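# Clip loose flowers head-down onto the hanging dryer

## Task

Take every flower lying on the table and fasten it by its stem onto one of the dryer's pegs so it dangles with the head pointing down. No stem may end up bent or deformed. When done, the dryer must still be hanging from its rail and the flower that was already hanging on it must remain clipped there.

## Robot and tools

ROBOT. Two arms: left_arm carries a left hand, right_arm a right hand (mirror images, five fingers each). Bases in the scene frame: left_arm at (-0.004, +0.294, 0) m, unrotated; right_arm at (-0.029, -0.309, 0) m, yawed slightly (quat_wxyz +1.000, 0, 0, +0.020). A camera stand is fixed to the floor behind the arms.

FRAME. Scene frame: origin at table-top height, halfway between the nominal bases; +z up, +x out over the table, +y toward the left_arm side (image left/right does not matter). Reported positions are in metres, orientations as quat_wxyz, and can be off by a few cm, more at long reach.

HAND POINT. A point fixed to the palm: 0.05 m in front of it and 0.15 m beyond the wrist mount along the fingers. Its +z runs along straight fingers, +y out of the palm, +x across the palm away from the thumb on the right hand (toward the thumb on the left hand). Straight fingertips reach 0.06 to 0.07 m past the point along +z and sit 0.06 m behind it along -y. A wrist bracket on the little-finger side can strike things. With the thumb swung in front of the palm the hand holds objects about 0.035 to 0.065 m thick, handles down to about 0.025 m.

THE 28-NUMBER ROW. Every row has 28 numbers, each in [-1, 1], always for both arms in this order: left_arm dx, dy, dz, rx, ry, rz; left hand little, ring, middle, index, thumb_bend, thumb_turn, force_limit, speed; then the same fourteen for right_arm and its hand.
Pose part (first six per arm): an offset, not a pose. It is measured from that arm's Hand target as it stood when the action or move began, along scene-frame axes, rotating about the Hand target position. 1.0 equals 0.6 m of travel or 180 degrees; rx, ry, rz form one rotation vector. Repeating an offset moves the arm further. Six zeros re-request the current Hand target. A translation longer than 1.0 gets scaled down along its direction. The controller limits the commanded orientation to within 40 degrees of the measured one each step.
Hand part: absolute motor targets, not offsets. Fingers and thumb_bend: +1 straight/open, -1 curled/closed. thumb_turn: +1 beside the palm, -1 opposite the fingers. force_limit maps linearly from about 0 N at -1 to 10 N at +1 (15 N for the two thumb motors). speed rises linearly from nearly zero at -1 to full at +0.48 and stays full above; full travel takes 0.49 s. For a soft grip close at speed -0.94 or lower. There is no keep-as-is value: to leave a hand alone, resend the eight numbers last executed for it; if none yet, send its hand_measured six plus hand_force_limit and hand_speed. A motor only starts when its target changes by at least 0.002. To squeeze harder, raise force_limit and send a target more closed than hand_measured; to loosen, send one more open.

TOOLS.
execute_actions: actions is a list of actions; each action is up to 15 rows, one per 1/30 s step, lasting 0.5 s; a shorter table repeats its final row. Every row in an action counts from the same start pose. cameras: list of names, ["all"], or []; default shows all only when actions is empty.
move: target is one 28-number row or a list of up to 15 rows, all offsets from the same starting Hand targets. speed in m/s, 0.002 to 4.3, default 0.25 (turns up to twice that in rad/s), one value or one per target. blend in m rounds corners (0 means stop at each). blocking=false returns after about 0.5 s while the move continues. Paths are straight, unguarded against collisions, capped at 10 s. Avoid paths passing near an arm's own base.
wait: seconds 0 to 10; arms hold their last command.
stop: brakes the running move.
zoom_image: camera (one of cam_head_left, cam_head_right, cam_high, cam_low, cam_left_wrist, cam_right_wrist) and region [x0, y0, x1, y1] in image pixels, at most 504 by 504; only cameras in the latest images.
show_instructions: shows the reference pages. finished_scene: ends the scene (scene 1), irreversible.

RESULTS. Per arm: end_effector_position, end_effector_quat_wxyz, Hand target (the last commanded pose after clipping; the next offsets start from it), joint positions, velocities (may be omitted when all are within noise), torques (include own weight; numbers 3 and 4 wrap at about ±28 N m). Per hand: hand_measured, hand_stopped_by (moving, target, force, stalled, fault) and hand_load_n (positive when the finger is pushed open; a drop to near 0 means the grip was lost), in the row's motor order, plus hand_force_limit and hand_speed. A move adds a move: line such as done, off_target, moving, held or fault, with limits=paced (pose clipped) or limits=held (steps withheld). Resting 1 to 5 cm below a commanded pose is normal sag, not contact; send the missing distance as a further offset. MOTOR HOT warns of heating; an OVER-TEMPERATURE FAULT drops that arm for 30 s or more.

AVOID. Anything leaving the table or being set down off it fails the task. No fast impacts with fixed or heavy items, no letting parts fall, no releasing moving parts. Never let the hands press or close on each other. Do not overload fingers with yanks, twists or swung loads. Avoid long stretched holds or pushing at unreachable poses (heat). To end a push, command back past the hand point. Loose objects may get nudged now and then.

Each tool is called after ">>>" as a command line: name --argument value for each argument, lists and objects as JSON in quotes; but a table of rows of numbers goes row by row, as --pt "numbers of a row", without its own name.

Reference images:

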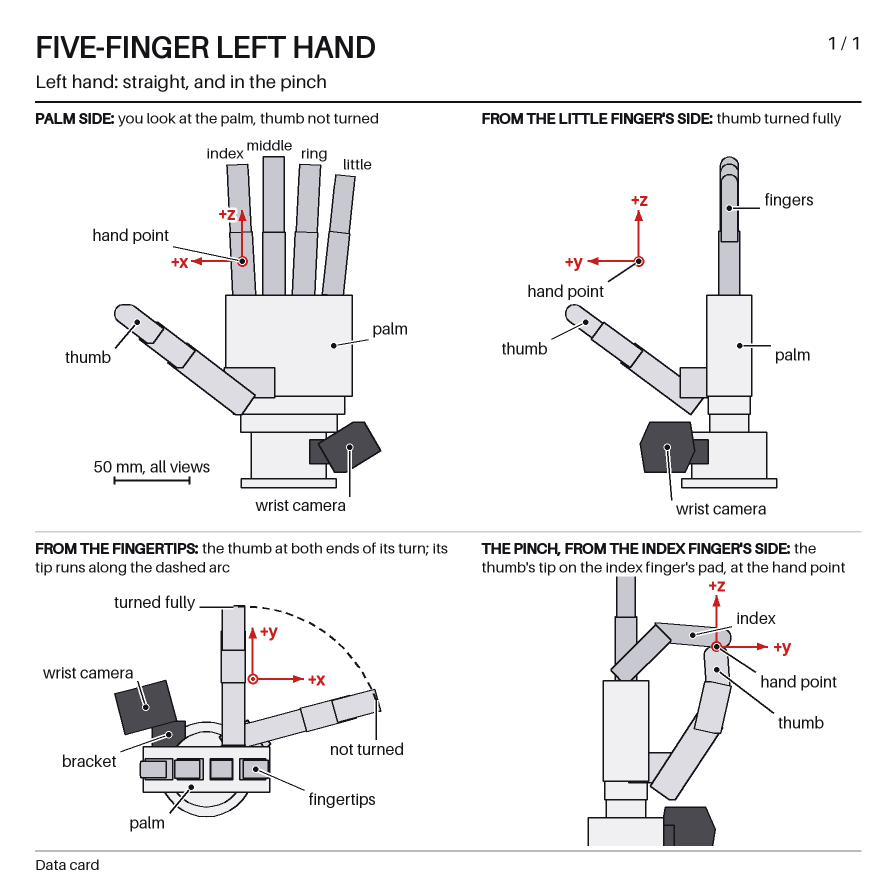

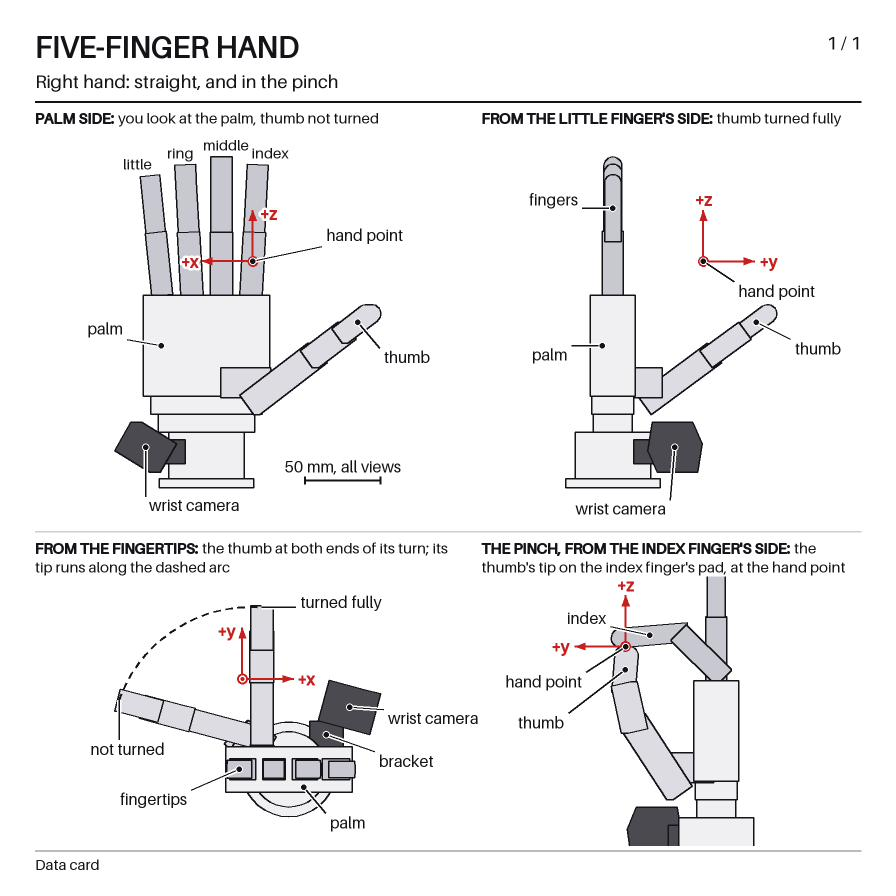

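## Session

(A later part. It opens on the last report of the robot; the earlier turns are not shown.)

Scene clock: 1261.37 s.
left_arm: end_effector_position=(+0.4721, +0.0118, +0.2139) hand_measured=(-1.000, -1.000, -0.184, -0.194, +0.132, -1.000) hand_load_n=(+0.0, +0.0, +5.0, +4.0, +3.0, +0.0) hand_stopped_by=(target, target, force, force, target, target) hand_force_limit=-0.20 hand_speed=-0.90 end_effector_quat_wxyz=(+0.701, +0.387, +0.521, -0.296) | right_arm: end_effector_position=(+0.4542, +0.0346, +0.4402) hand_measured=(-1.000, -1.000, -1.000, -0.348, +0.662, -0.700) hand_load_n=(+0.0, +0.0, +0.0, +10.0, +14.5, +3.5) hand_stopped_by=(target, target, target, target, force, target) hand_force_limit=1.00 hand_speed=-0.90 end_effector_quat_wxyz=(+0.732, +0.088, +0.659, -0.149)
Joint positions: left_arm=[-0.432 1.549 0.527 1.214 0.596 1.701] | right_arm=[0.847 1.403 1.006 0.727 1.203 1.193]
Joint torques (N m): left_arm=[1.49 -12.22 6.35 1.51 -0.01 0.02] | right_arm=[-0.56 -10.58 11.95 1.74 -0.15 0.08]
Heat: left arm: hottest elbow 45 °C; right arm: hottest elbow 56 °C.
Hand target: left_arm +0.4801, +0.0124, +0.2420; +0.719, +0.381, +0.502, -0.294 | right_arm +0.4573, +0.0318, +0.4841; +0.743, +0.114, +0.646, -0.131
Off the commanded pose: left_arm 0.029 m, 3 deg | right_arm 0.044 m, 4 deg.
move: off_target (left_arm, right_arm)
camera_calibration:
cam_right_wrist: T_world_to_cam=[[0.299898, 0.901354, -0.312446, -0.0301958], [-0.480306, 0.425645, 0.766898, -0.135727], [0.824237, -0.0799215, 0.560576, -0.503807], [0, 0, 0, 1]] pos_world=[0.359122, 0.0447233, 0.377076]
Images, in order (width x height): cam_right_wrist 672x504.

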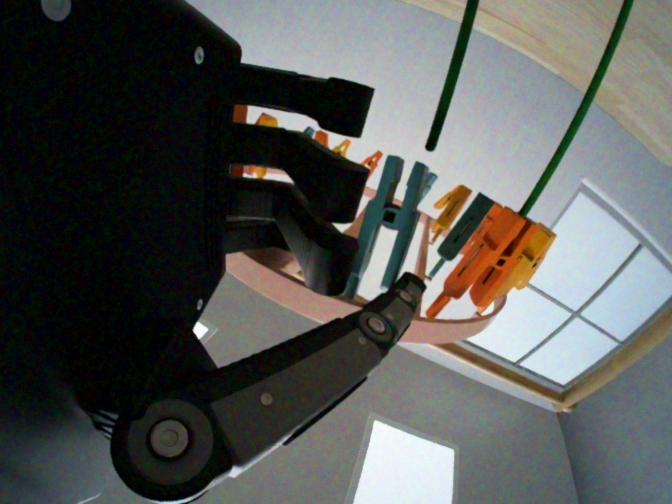

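>>> move --target '[0,-0.02,0,0,0,0,-1,-1,-0.5,-0.5,0.13,-1,-0.2,-0.9,0,0,0,0,0,0,-1,-1,-1,-0.35,0.62,-0.7,1.0,-0.9]' --speed 0.03 --cameras '["cam_right_wrist"]'

>>> zoom_image --camera "cam_right_wrist" --region '[300, 40, 500, 240]'

Scene clock: 1266.47 s.
left_arm: end_effector_position=(+0.4715, +0.0092, +0.2141) hand_measured=(-1.000, -1.000, -0.184, -0.194, +0.132, -1.000) hand_load_n=(+0.0, +0.0, +5.0, +4.0, +3.0, +0.0) hand_stopped_by=(target, target, force, force, target, target) hand_force_limit=-0.20 hand_speed=-0.90 end_effector_quat_wxyz=(+0.703, +0.382, +0.523, -0.294) | right_arm: end_effector_position=(+0.4542, +0.0346, +0.4402) hand_measured=(-1.000, -1.000, -1.000, -0.348, +0.662, -0.700) hand_load_n=(+0.0, +0.0, +0.0, +10.0, +14.5, +3.5) hand_stopped_by=(target, target, target, target, force, target) hand_force_limit=1.00 hand_speed=-0.90 end_effector_quat_wxyz=(+0.732, +0.088, +0.659, -0.149)
Joint positions: left_arm=[-0.446 1.549 0.527 1.214 0.572 1.7] | right_arm=[0.847 1.403 1.006 0.727 1.203 1.193]
Joint torques (N m): left_arm=[0.32 -11.46 7.24 1.16 -0.2 0.11] | right_arm=[-0.85 -10.46 11.96 1.66 -0.14 0.04]
Heat: left arm: hottest elbow 45 °C; right arm: hottest elbow 56 °C.
Hand target: left_arm +0.4801, +0.0004, +0.2419; +0.719, +0.381, +0.502, -0.294 | right_arm +0.4573, +0.0318, +0.4841; +0.743, +0.114, +0.646, -0.131
Off the commanded pose: left_arm 0.031 m, 3 deg | right_arm 0.044 m, 4 deg.
move: off_target (left_arm, right_arm)
camera_calibration:
cam_right_wrist: T_world_to_cam=[[0.299898, 0.901354, -0.312446, -0.0301958], [-0.480306, 0.425645, 0.766898, -0.135727], [0.824237, -0.0799215, 0.560576, -0.503807], [0, 0, 0, 1]] pos_world=[0.359122, 0.0447233, 0.377076]
Images, in order (width x height): cam_right_wrist 672x504.

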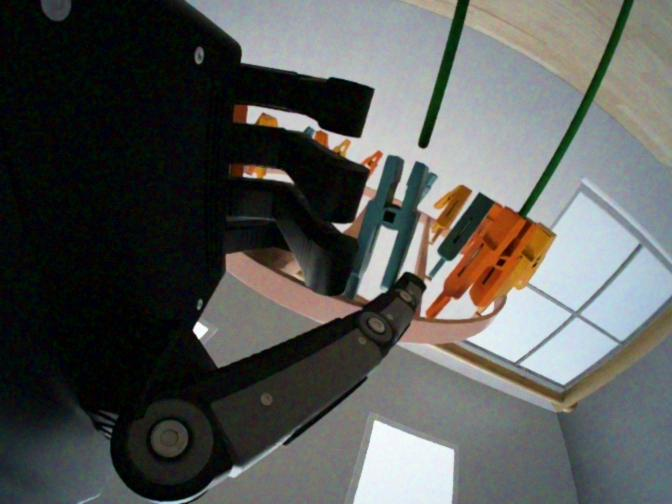

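Scaled by 2.520 from the camera's 672x504 image, which has a finer 960x720 frame.

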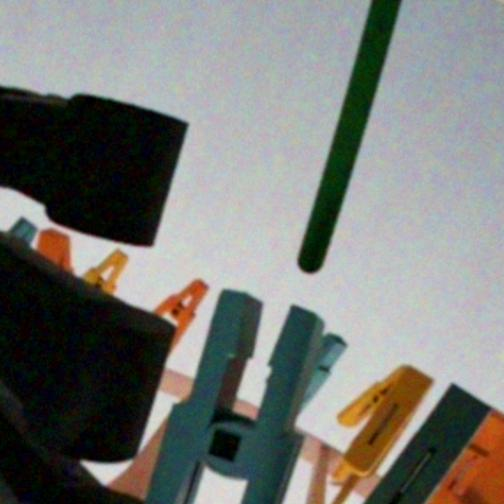

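>>> move --target '[0,-0.0083,0,0,0,0,-1,-1,-0.5,-0.5,0.13,-1,-0.2,-0.9,0,0,0,0,0,0,-1,-1,-1,-0.35,0.62,-0.7,1.0,-0.9]' --speed 0.03 --cameras '["cam_right_wrist"]'

>>> zoom_image --camera "cam_right_wrist" --region '[300, 40, 500, 240]'

Scene clock: 1270.40 s.
left_arm: end_effector_position=(+0.4716, +0.0046, +0.2167) hand_measured=(-1.000, -1.000, -0.184, -0.194, +0.132, -1.000) hand_load_n=(+0.0, +0.0, +5.0, +4.5, +3.0, +0.0) hand_stopped_by=(target, target, force, force, target, target) hand_force_limit=-0.20 hand_speed=-0.90 end_effector_quat_wxyz=(+0.704, +0.381, +0.522, -0.294) | right_arm: end_effector_position=(+0.4542, +0.0346, +0.4402) hand_measured=(-1.000, -1.000, -1.000, -0.348, +0.662, -0.700) hand_load_n=(+0.0, +0.0, +0.0, +10.0, +14.5, +3.5) hand_stopped_by=(target, target, target, target, force, target) hand_force_limit=1.00 hand_speed=-0.90 end_effector_quat_wxyz=(+0.732, +0.088, +0.659, -0.149)
Joint positions: left_arm=[-0.457 1.549 0.534 1.212 0.559 1.7] | right_arm=[0.847 1.403 1.006 0.727 1.203 1.193]
Joint torques (N m): left_arm=[0.21 -11.22 7.23 1.1 -0.19 0.13] | right_arm=[-1.96 -9.82 11.92 1.68 -0.11 0.06]
Heat: left arm: hottest elbow 45 °C; right arm: hottest elbow 56 °C.
Hand target: left_arm +0.4802, -0.0045, +0.2419; +0.719, +0.381, +0.502, -0.293 | right_arm +0.4573, +0.0318, +0.4841; +0.743, +0.114, +0.646, -0.131
Off the commanded pose: left_arm 0.028 m, 3 deg | right_arm 0.044 m, 4 deg.
move: off_target (left_arm, right_arm)
camera_calibration:
cam_right_wrist: T_world_to_cam=[[0.299898, 0.901354, -0.312446, -0.0301958], [-0.480306, 0.425645, 0.766898, -0.135727], [0.824237, -0.0799215, 0.560576, -0.503807], [0, 0, 0, 1]] pos_world=[0.359122, 0.0447233, 0.377076]
Images, in order (width x height): cam_right_wrist 672x504.

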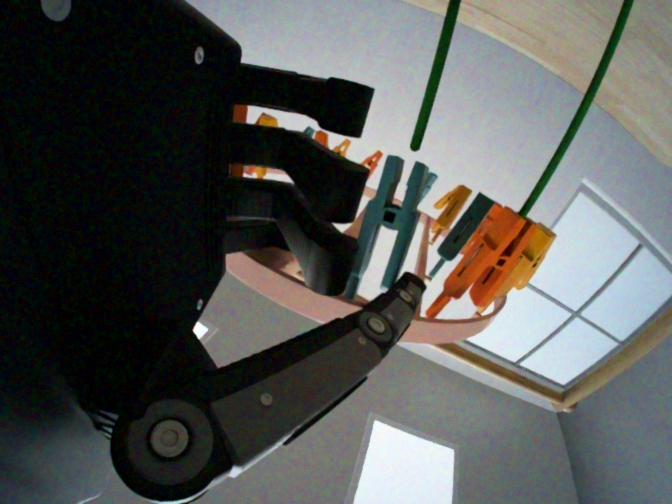

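Scaled by 2.520 from the camera's 672x504 image, which has a finer 960x720 frame.

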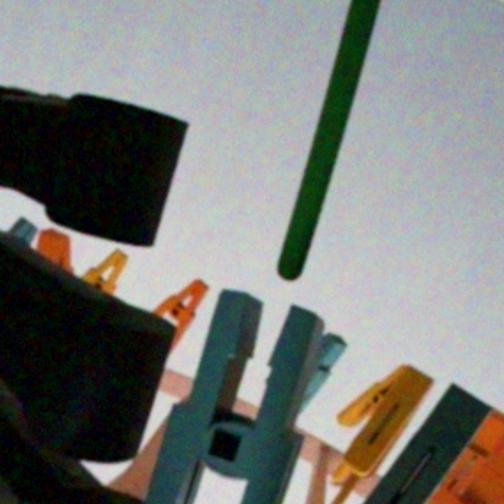

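>>> wait --seconds 0.1 --cameras '["cam_head_left","cam_head_right","cam_right_wrist","cam_low"]'

>>> zoom_image --camera "cam_head_left" --region '[260, 170, 310, 220]'

>>> zoom_image --camera "cam_head_right" --region '[250, 170, 300, 220]'

>>> zoom_image --camera "cam_right_wrist" --region '[360, 110, 460, 210]'

Scene clock: 1274.60 s.
left_arm: end_effector_position=(+0.4716, +0.0046, +0.2167) hand_measured=(-1.000, -1.000, -0.184, -0.194, +0.132, -1.000) hand_load_n=(+0.0, +0.0, +5.0, +4.0, +3.5, +0.0) hand_stopped_by=(target, target, force, force, target, target) hand_force_limit=-0.20 hand_speed=-0.90 end_effector_quat_wxyz=(+0.704, +0.381, +0.522, -0.294) | right_arm: end_effector_position=(+0.4542, +0.0346, +0.4402) hand_measured=(-1.000, -1.000, -1.000, -0.348, +0.662, -0.700) hand_load_n=(+0.0, +0.0, +0.0, +9.5, +15.0, +3.5) hand_stopped_by=(target, target, target, target, force, target) hand_force_limit=1.00 hand_speed=-0.90 end_effector_quat_wxyz=(+0.732, +0.088, +0.659, -0.149)
Joint positions: left_arm=[-0.457 1.549 0.534 1.212 0.559 1.7] | right_arm=[0.847 1.403 1.006 0.727 1.203 1.193]
Joint torques (N m): left_arm=[0.21 -11.16 7.25 1.1 -0.19 0.14] | right_arm=[-0.97 -10.17 11.93 1.47 -0.15 0.07]
Heat: left arm: hottest elbow 45 °C; right arm: hottest elbow 56 °C.
Hand target: left_arm +0.4802, -0.0045, +0.2420; +0.719, +0.381, +0.502, -0.293 | right_arm +0.4573, +0.0318, +0.4841; +0.743, +0.114, +0.646, -0.131
Off the commanded pose: left_arm 0.028 m, 3 deg | right_arm 0.044 m, 4 deg.
wait: 0.10 s; at rest from the start
camera_calibration:
cam_right_wrist: T_world_to_cam=[[0.299898, 0.901354, -0.312446, -0.0301958], [-0.480306, 0.425645, 0.766898, -0.135727], [0.824237, -0.0799215, 0.560576, -0.503807], [0, 0, 0, 1]] pos_world=[0.359122, 0.0447233, 0.377076]
Images, in order (width x height): cam_head_left 672x504, cam_head_right 672x504, cam_low 672x504, cam_right_wrist 672x504.

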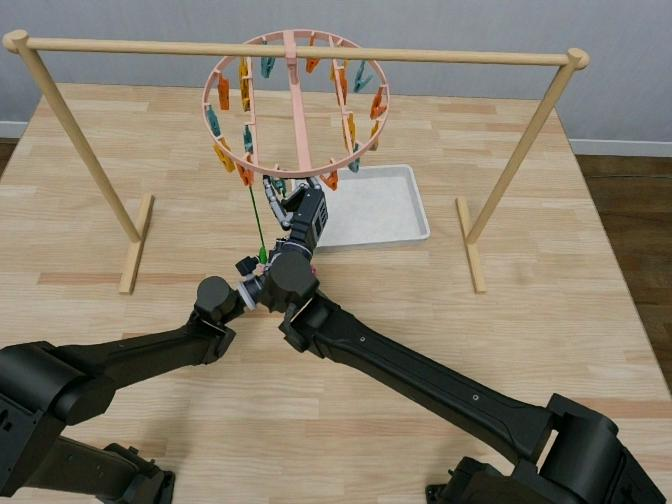

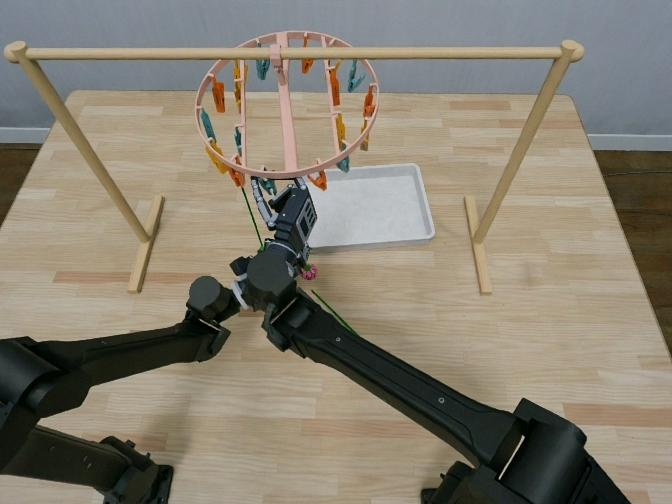

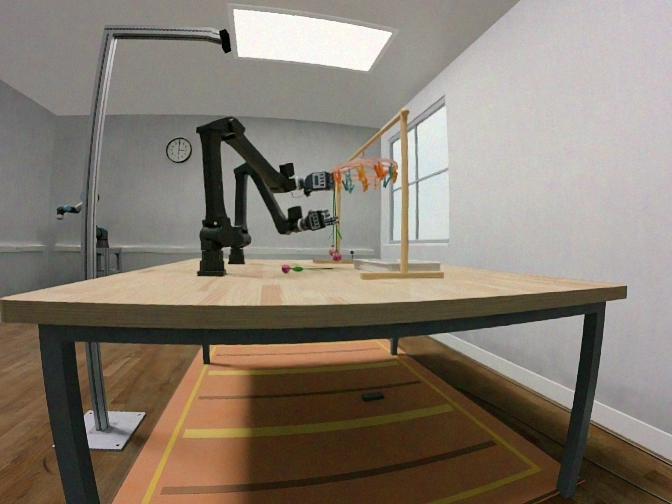

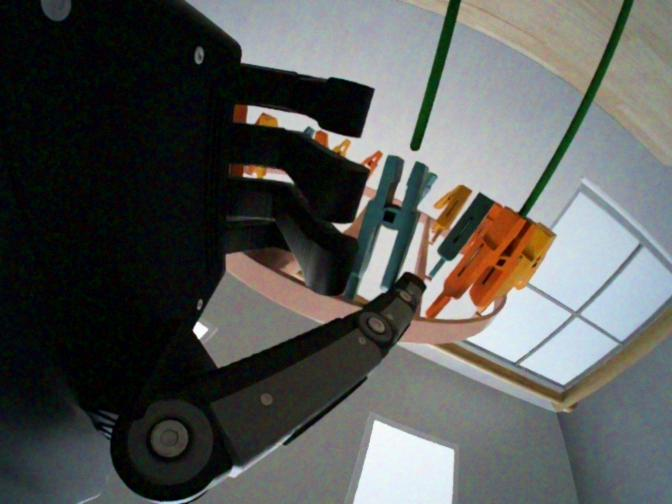

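Scaled by 10.080 from the camera's 672x504 image, which has a finer 960x720 frame.

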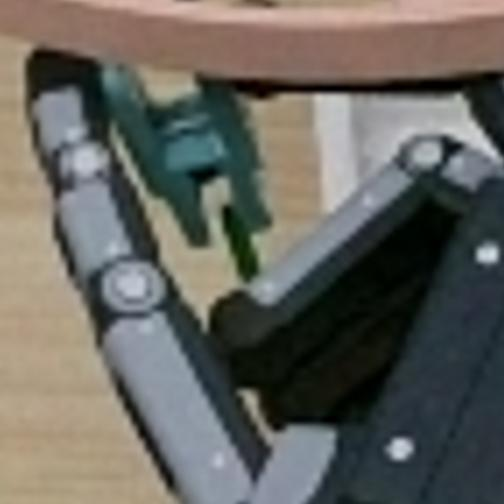

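Scaled by 10.080 from the camera's 672x504 image, which has a finer 960x720 frame.

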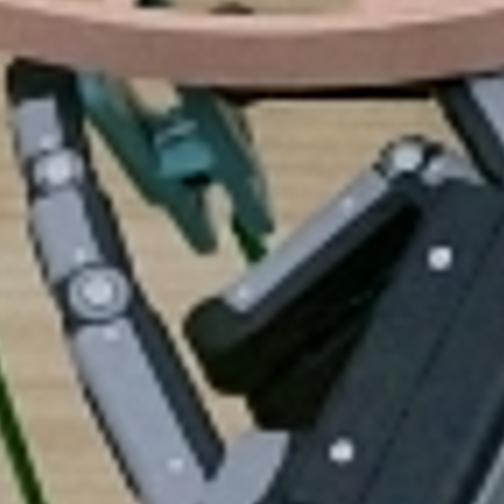

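Scaled by 5.040 from the camera's 672x504 image, which has a finer 960x720 frame.

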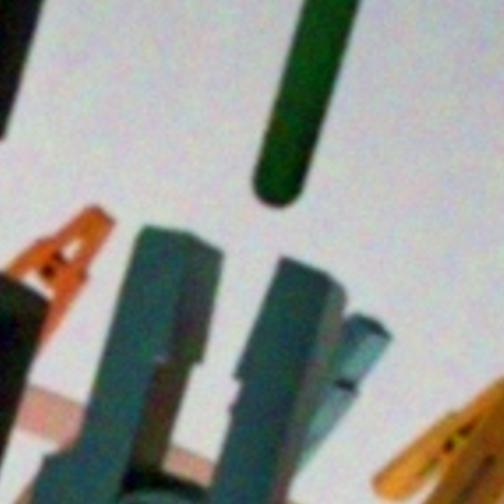

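>>> move --target '[0,-0.0017,0.012,0,0,0,-1,-1,-0.5,-0.5,0.13,-1,-0.2,-0.9,0,0,0,0,0,0,-1,-1,-1,-0.35,0.62,-0.7,1.0,-0.9]' --speed 0.03 --cameras '["cam_right_wrist","cam_head_left"]'

>>> zoom_image --camera "cam_right_wrist" --region '[360, 110, 460, 210]'

>>> zoom_image --camera "cam_head_left" --region '[260, 170, 310, 220]'

Scene clock: 1290.73 s.
left_arm: end_effector_position=(+0.4725, +0.0032, +0.2170) hand_measured=(-1.000, -1.000, -0.184, -0.194, +0.132, -1.000) hand_load_n=(+0.0, +0.0, +5.0, +4.0, +3.0, -0.5) hand_stopped_by=(target, target, force, force, target, target) hand_force_limit=-0.20 hand_speed=-0.90 end_effector_quat_wxyz=(+0.700, +0.381, +0.526, -0.295) | right_arm: end_effector_position=(+0.4542, +0.0346, +0.4402) hand_measured=(-1.000, -1.000, -1.000, -0.348, +0.662, -0.700) hand_load_n=(+0.0, +0.0, +0.0, +10.0, +14.5, +3.5) hand_stopped_by=(target, target, target, target, force, target) hand_force_limit=1.00 hand_speed=-0.90 end_effector_quat_wxyz=(+0.732, +0.088, +0.659, -0.149)
Joint positions: left_arm=[-0.46 1.539 0.539 1.184 0.557 1.7] | right_arm=[0.847 1.403 1.006 0.727 1.203 1.193]
Joint torques (N m): left_arm=[0.26 -12.1 7.35 1.11 -0.18 0.14] | right_arm=[-1.14 -10.23 11.9 1.48 -0.13 0.05]
Heat: left arm: hottest elbow 46 °C; right arm: hottest elbow 56 °C.
Hand target: left_arm +0.4801, -0.0057, +0.2489; +0.719, +0.381, +0.502, -0.294 | right_arm +0.4573, +0.0318, +0.4841; +0.743, +0.114, +0.646, -0.131
Off the commanded pose: left_arm 0.034 m, 4 deg | right_arm 0.044 m, 4 deg.
move: off_target (left_arm, right_arm)
camera_calibration:
cam_right_wrist: T_world_to_cam=[[0.299898, 0.901354, -0.312446, -0.0301958], [-0.480306, 0.425645, 0.766898, -0.135727], [0.824237, -0.0799215, 0.560576, -0.503807], [0, 0, 0, 1]] pos_world=[0.359122, 0.0447233, 0.377076]
Images, in order (width x height): cam_head_left 672x504, cam_right_wrist 672x504.

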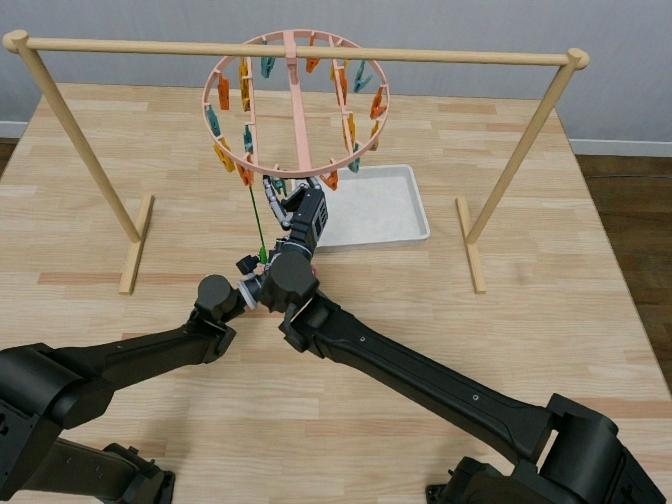

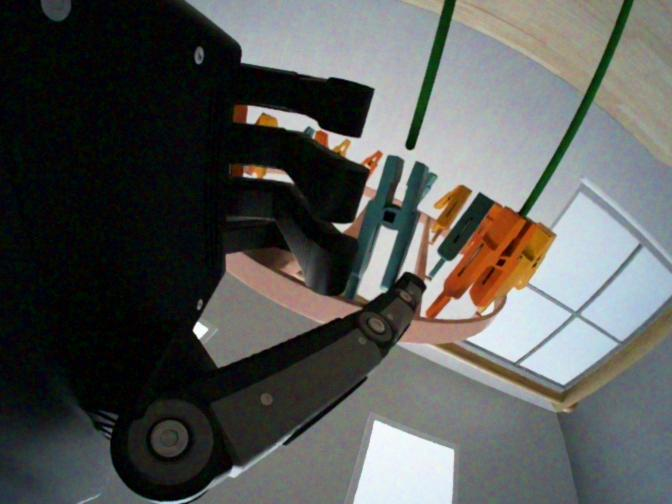

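Scaled by 5.040 from the camera's 672x504 image, which has a finer 960x720 frame.

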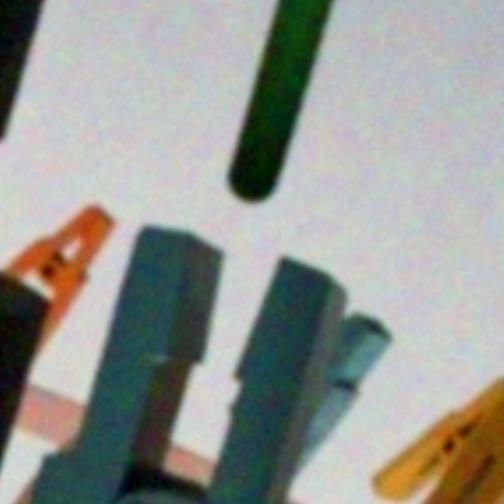

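Scaled by 10.080 from the camera's 672x504 image, which has a finer 960x720 frame.

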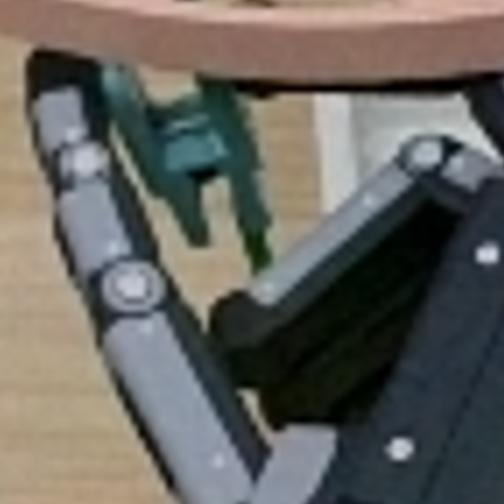

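>>> wait --seconds 0.1 --cameras '["cam_high","cam_head_left","cam_head_right","cam_low"]'

>>> zoom_image --camera "cam_high" --region '[320, 120, 440, 240]'

>>> zoom_image --camera "cam_head_right" --region '[250, 170, 300, 220]'

>>> zoom_image --camera "cam_low" --region '[310, 160, 370, 220]'

Scene clock: 1331.70 s.
left_arm: end_effector_position=(+0.4725, +0.0032, +0.2169) hand_measured=(-1.000, -1.000, -0.184, -0.194, +0.132, -1.000) hand_load_n=(+0.0, +0.0, +5.0, +4.0, +3.5, +0.0) hand_stopped_by=(target, target, force, force, target, target) hand_force_limit=-0.20 hand_speed=-0.90 end_effector_quat_wxyz=(+0.700, +0.381, +0.527, -0.295) | right_arm: end_effector_position=(+0.4542, +0.0346, +0.4402) hand_measured=(-1.000, -1.000, -1.000, -0.348, +0.662, -0.700) hand_load_n=(+0.0, +0.0, +0.0, +10.0, +14.5, +3.5) hand_stopped_by=(target, target, target, target, force, target) hand_force_limit=1.00 hand_speed=-0.90 end_effector_quat_wxyz=(+0.732, +0.088, +0.659, -0.149)
Joint positions: left_arm=[-0.46 1.539 0.539 1.184 0.557 1.7] | right_arm=[0.847 1.403 1.006 0.727 1.203 1.193]
Joint torques (N m): left_arm=[0.21 -12.16 7.38 1.1 -0.18 0.14] | right_arm=[-0.97 -9.93 11.69 1.68 -0.16 0.04]
Heat: left arm: hottest elbow 46 °C; right arm: hottest elbow 56 °C.
Hand target: left_arm +0.4801, -0.0057, +0.2488; +0.719, +0.381, +0.502, -0.294 | right_arm +0.4573, +0.0318, +0.4841; +0.743, +0.114, +0.646, -0.131
Off the commanded pose: left_arm 0.034 m, 4 deg | right_arm 0.044 m, 4 deg.
wait: 0.10 s; at rest from the start
Images, in order (width x height): cam_head_left 672x504, cam_head_right 672x504, cam_high 672x504, cam_low 672x504.

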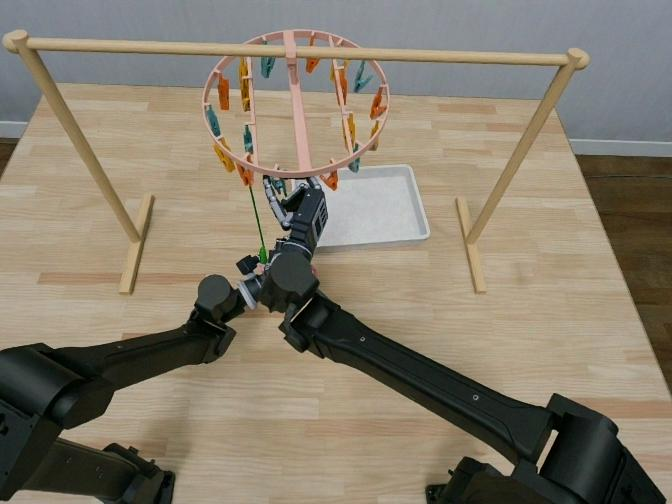

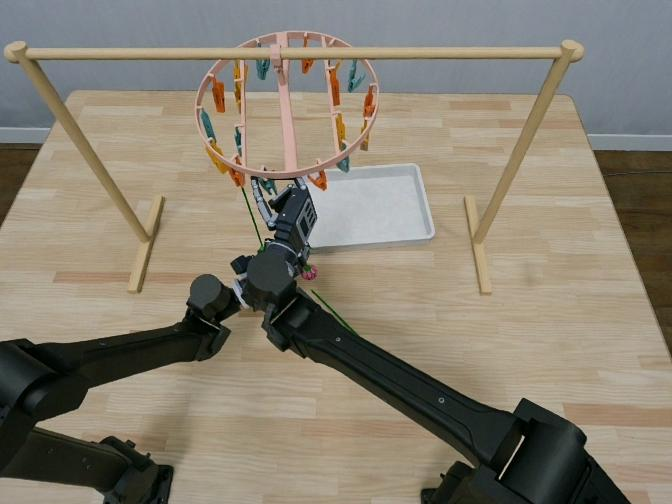

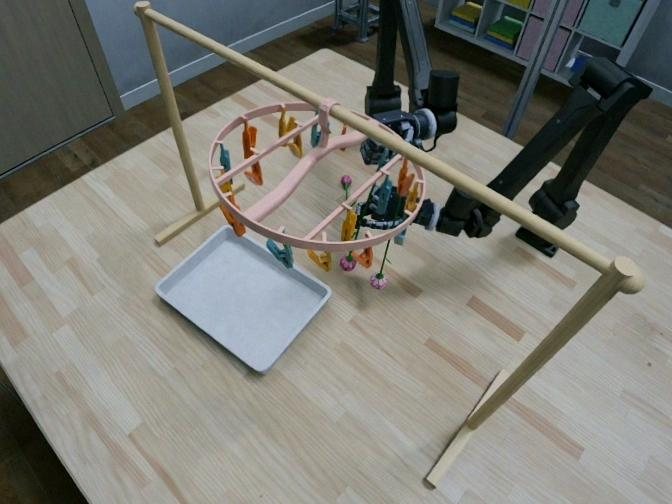

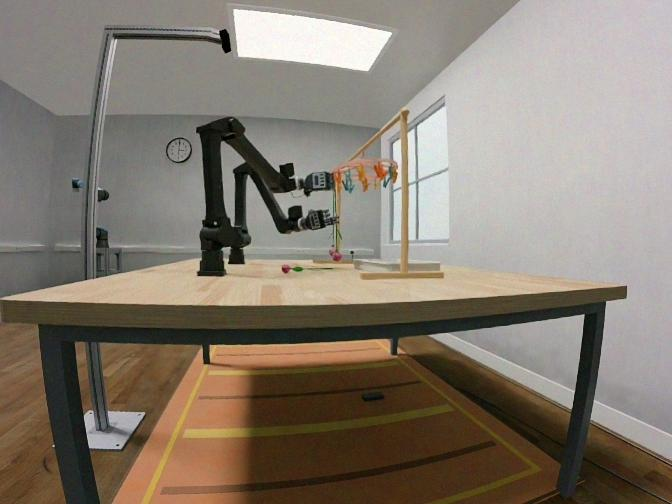

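Scaled by 4.200 from the camera's 672x504 image, which has a finer 960x720 frame.

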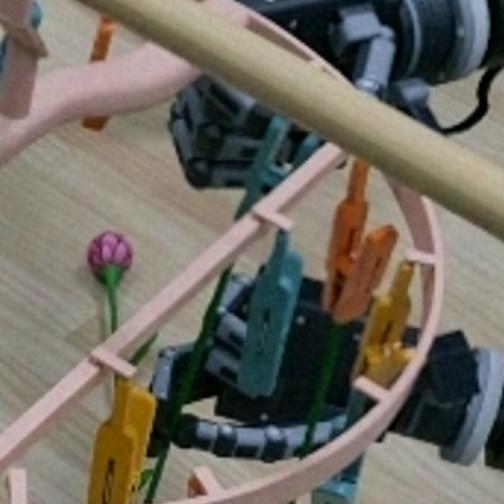

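Scaled by 10.080 from the camera's 672x504 image, which has a finer 960x720 frame.

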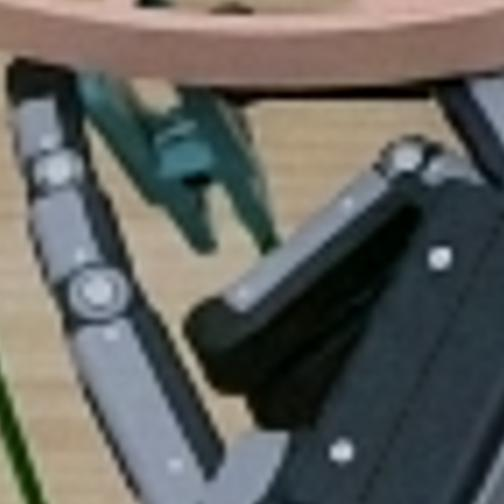

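Scaled by 8.400 from the camera's 672x504 image, which has a finer 960x720 frame.

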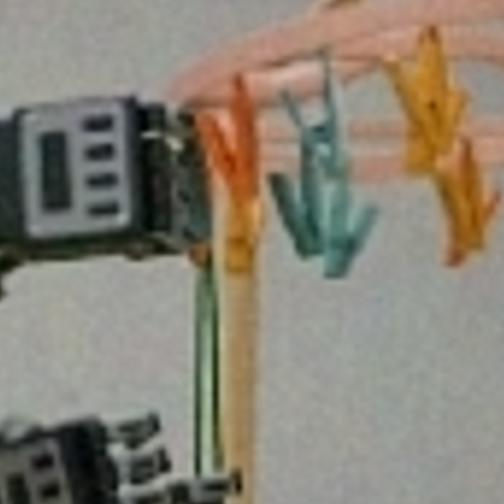

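>>> zoom_image --camera "cam_high" --region '[355, 140, 415, 200]'

Scaled by 8.400 from the camera's 672x504 image, which has a finer 960x720 frame.

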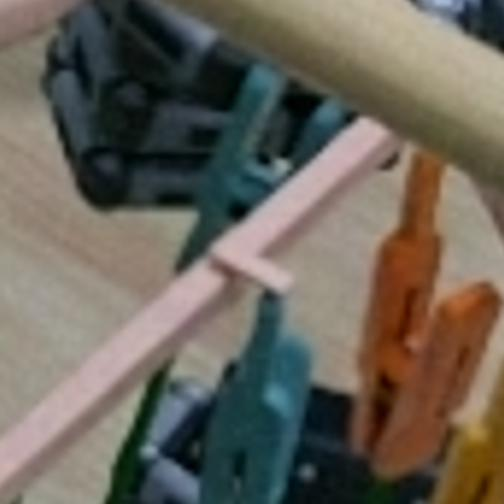

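>>> move --target '[0,0.0188,0.008,0,0,0,-1,-1,-0.5,-0.5,0.13,-1,-0.2,-0.9,0,0,0,0,0,0,-1,-1,-1,-0.35,0.62,-0.7,1.0,-0.9]' --speed 0.03 --cameras '["cam_right_wrist","cam_head_left"]'

>>> zoom_image --camera "cam_right_wrist" --region '[360, 110, 460, 210]'

>>> zoom_image --camera "cam_head_left" --region '[260, 170, 310, 220]'

Scene clock: 1353.47 s.
left_arm: end_effector_position=(+0.4714, +0.0051, +0.2227) hand_measured=(-1.000, -1.000, -0.184, -0.194, +0.132, -1.000) hand_load_n=(+0.0, +0.0, +5.0, +4.0, +3.5, -0.5) hand_stopped_by=(target, target, force, force, target, target) hand_force_limit=-0.20 hand_speed=-0.90 end_effector_quat_wxyz=(+0.700, +0.386, +0.522, -0.298) | right_arm: end_effector_position=(+0.4542, +0.0346, +0.4410) hand_measured=(-1.000, -1.000, -1.000, -0.348, +0.662, -0.700) hand_load_n=(+0.0, +0.0, +0.0, +9.5, +14.5, +3.5) hand_stopped_by=(target, target, target, target, force, target) hand_force_limit=1.00 hand_speed=-0.90 end_effector_quat_wxyz=(+0.732, +0.088, +0.659, -0.149)
Joint positions: left_arm=[-0.449 1.521 0.539 1.17 0.58 1.7] | right_arm=[0.847 1.403 1.007 0.727 1.203 1.193]
Joint torques (N m): left_arm=[1.55 -12.4 6.84 1.22 -0.03 0.07] | right_arm=[-1.38 -10.4 11.79 1.62 -0.12 0.02]
Heat: left arm: hottest elbow 46 °C; right arm: hottest elbow 57 °C.
Hand target: left_arm +0.4801, +0.0057, +0.2538; +0.719, +0.381, +0.502, -0.294 | right_arm +0.4573, +0.0318, +0.4841; +0.743, +0.114, +0.646, -0.131
Off the commanded pose: left_arm 0.032 m, 3 deg | right_arm 0.043 m, 4 deg.
move: off_target (left_arm, right_arm)
camera_calibration:
cam_right_wrist: T_world_to_cam=[[0.300231, 0.901708, -0.311102, -0.0307985], [-0.481014, 0.424764, 0.766943, -0.136099], [0.823703, -0.0806157, 0.561262, -0.504357], [0, 0, 0, 1]] pos_world=[0.359221, 0.0449222, 0.377875]
Images, in order (width x height): cam_head_left 672x504, cam_right_wrist 672x504.

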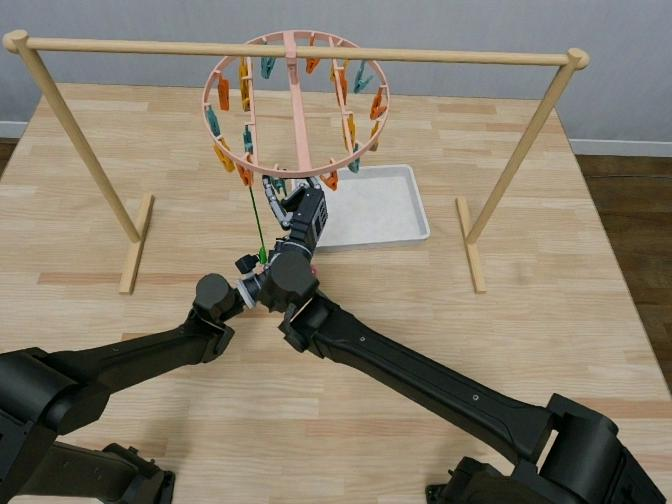

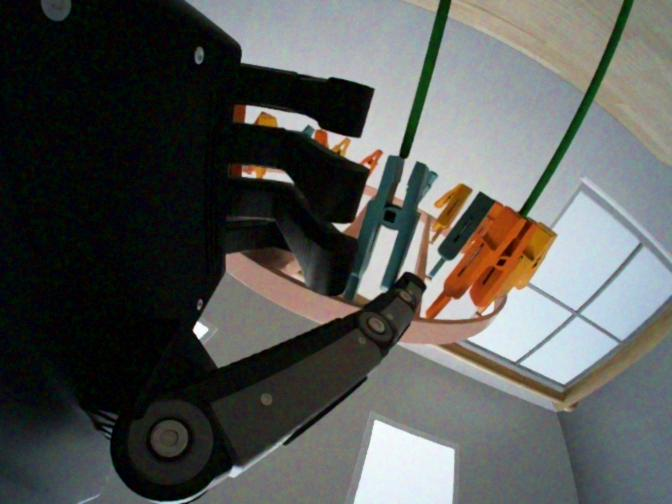

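Scaled by 5.040 from the camera's 672x504 image, which has a finer 960x720 frame.

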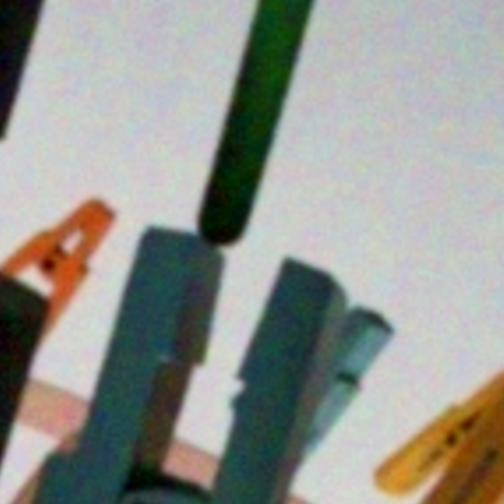

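Scaled by 10.080 from the camera's 672x504 image, which has a finer 960x720 frame.

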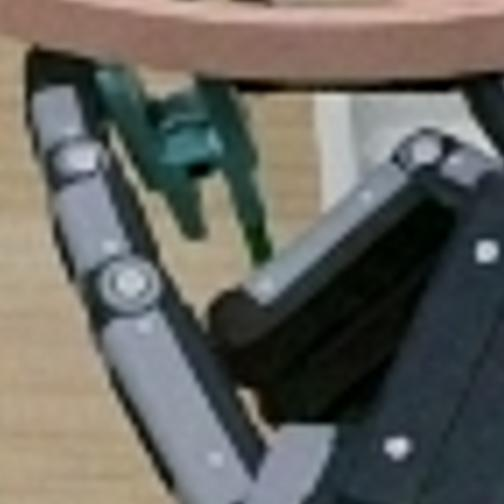

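>>> move --target '[-0.015,0.005,-0.03,0,0,0,-1,-1,-0.5,-0.5,0.13,-1,-0.2,-0.9,0,0,0,0,0,0,-1,-1,-1,-0.35,0.62,-0.7,1.0,-0.9]' --speed 0.03 --cameras '["cam_right_wrist","cam_head_left","cam_low"]'

>>> zoom_image --camera "cam_right_wrist" --region '[360, 110, 460, 210]'

>>> zoom_image --camera "cam_head_left" --region '[260, 170, 310, 220]'

Scene clock: 1383.20 s.
left_arm: end_effector_position=(+0.4695, +0.0059, +0.2309) hand_measured=(-1.000, -1.000, -0.184, -0.194, +0.132, -1.000) hand_load_n=(+0.0, +0.0, +5.5, +4.0, +3.0, +0.0) hand_stopped_by=(target, target, force, force, target, target) hand_force_limit=-0.20 hand_speed=-0.90 end_effector_quat_wxyz=(+0.711, +0.384, +0.509, -0.297) | right_arm: end_effector_position=(+0.4543, +0.0347, +0.4459) hand_measured=(-1.000, -1.000, -1.000, -0.348, +0.662, -0.700) hand_load_n=(+0.0, +0.0, +0.0, +8.5, +13.0, +0.5) hand_stopped_by=(target, target, target, target, force, target) hand_force_limit=1.00 hand_speed=-0.90 end_effector_quat_wxyz=(+0.734, +0.091, +0.657, -0.146)
Joint positions: left_arm=[-0.449 1.523 0.536 1.212 0.58 1.697] | right_arm=[0.847 1.402 1.015 0.727 1.203 1.193]
Joint torques (N m): left_arm=[1.32 -9.35 4.59 2.48 -0.19 0.11] | right_arm=[-1.26 -9.93 11.58 1.59 -0.13 0.08]
Heat: left arm: hottest elbow 46 °C; right arm: hottest elbow 58 °C.
Hand target: left_arm +0.4712, +0.0087, +0.2356; +0.719, +0.381, +0.502, -0.294 | right_arm +0.4573, +0.0318, +0.4842; +0.743, +0.114, +0.646, -0.131
Off the commanded pose: left_arm 0.006 m, 1 deg | right_arm 0.038 m, 4 deg.
move: off_target (right_arm)
camera_calibration:
cam_right_wrist: T_world_to_cam=[[0.30188, 0.903957, -0.302868, -0.0338374], [-0.485408, 0.41917, 0.767252, -0.137772], [0.820516, -0.0846037, 0.565327, -0.507335], [0, 0, 0, 1]] pos_world=[0.359616, 0.0454151, 0.382268]
Images, in order (width x height): cam_head_left 672x504, cam_low 672x504, cam_right_wrist 672x504.

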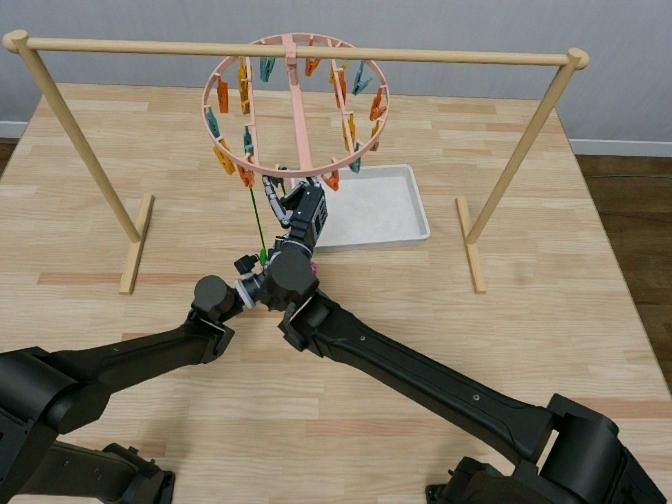

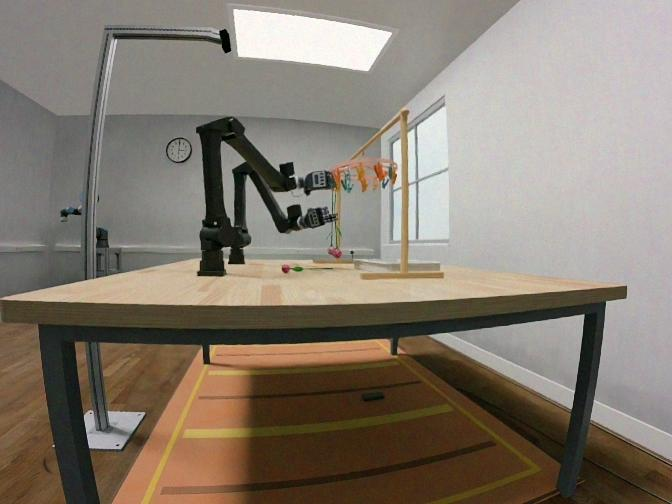

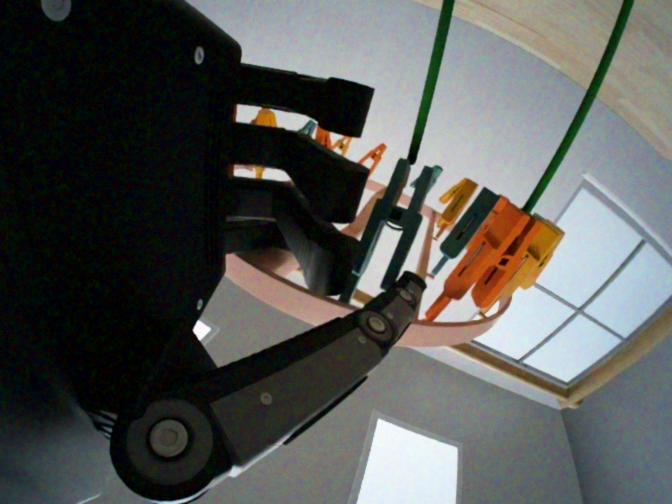

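Scaled by 5.040 from the camera's 672x504 image, which has a finer 960x720 frame.

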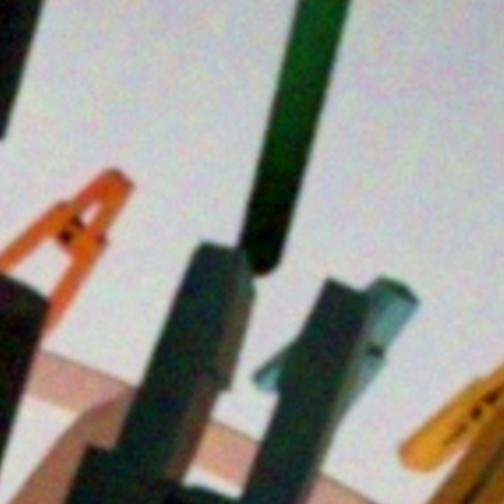

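Scaled by 10.080 from the camera's 672x504 image, which has a finer 960x720 frame.

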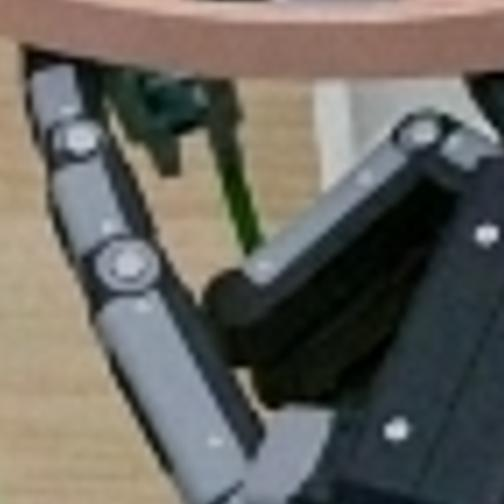

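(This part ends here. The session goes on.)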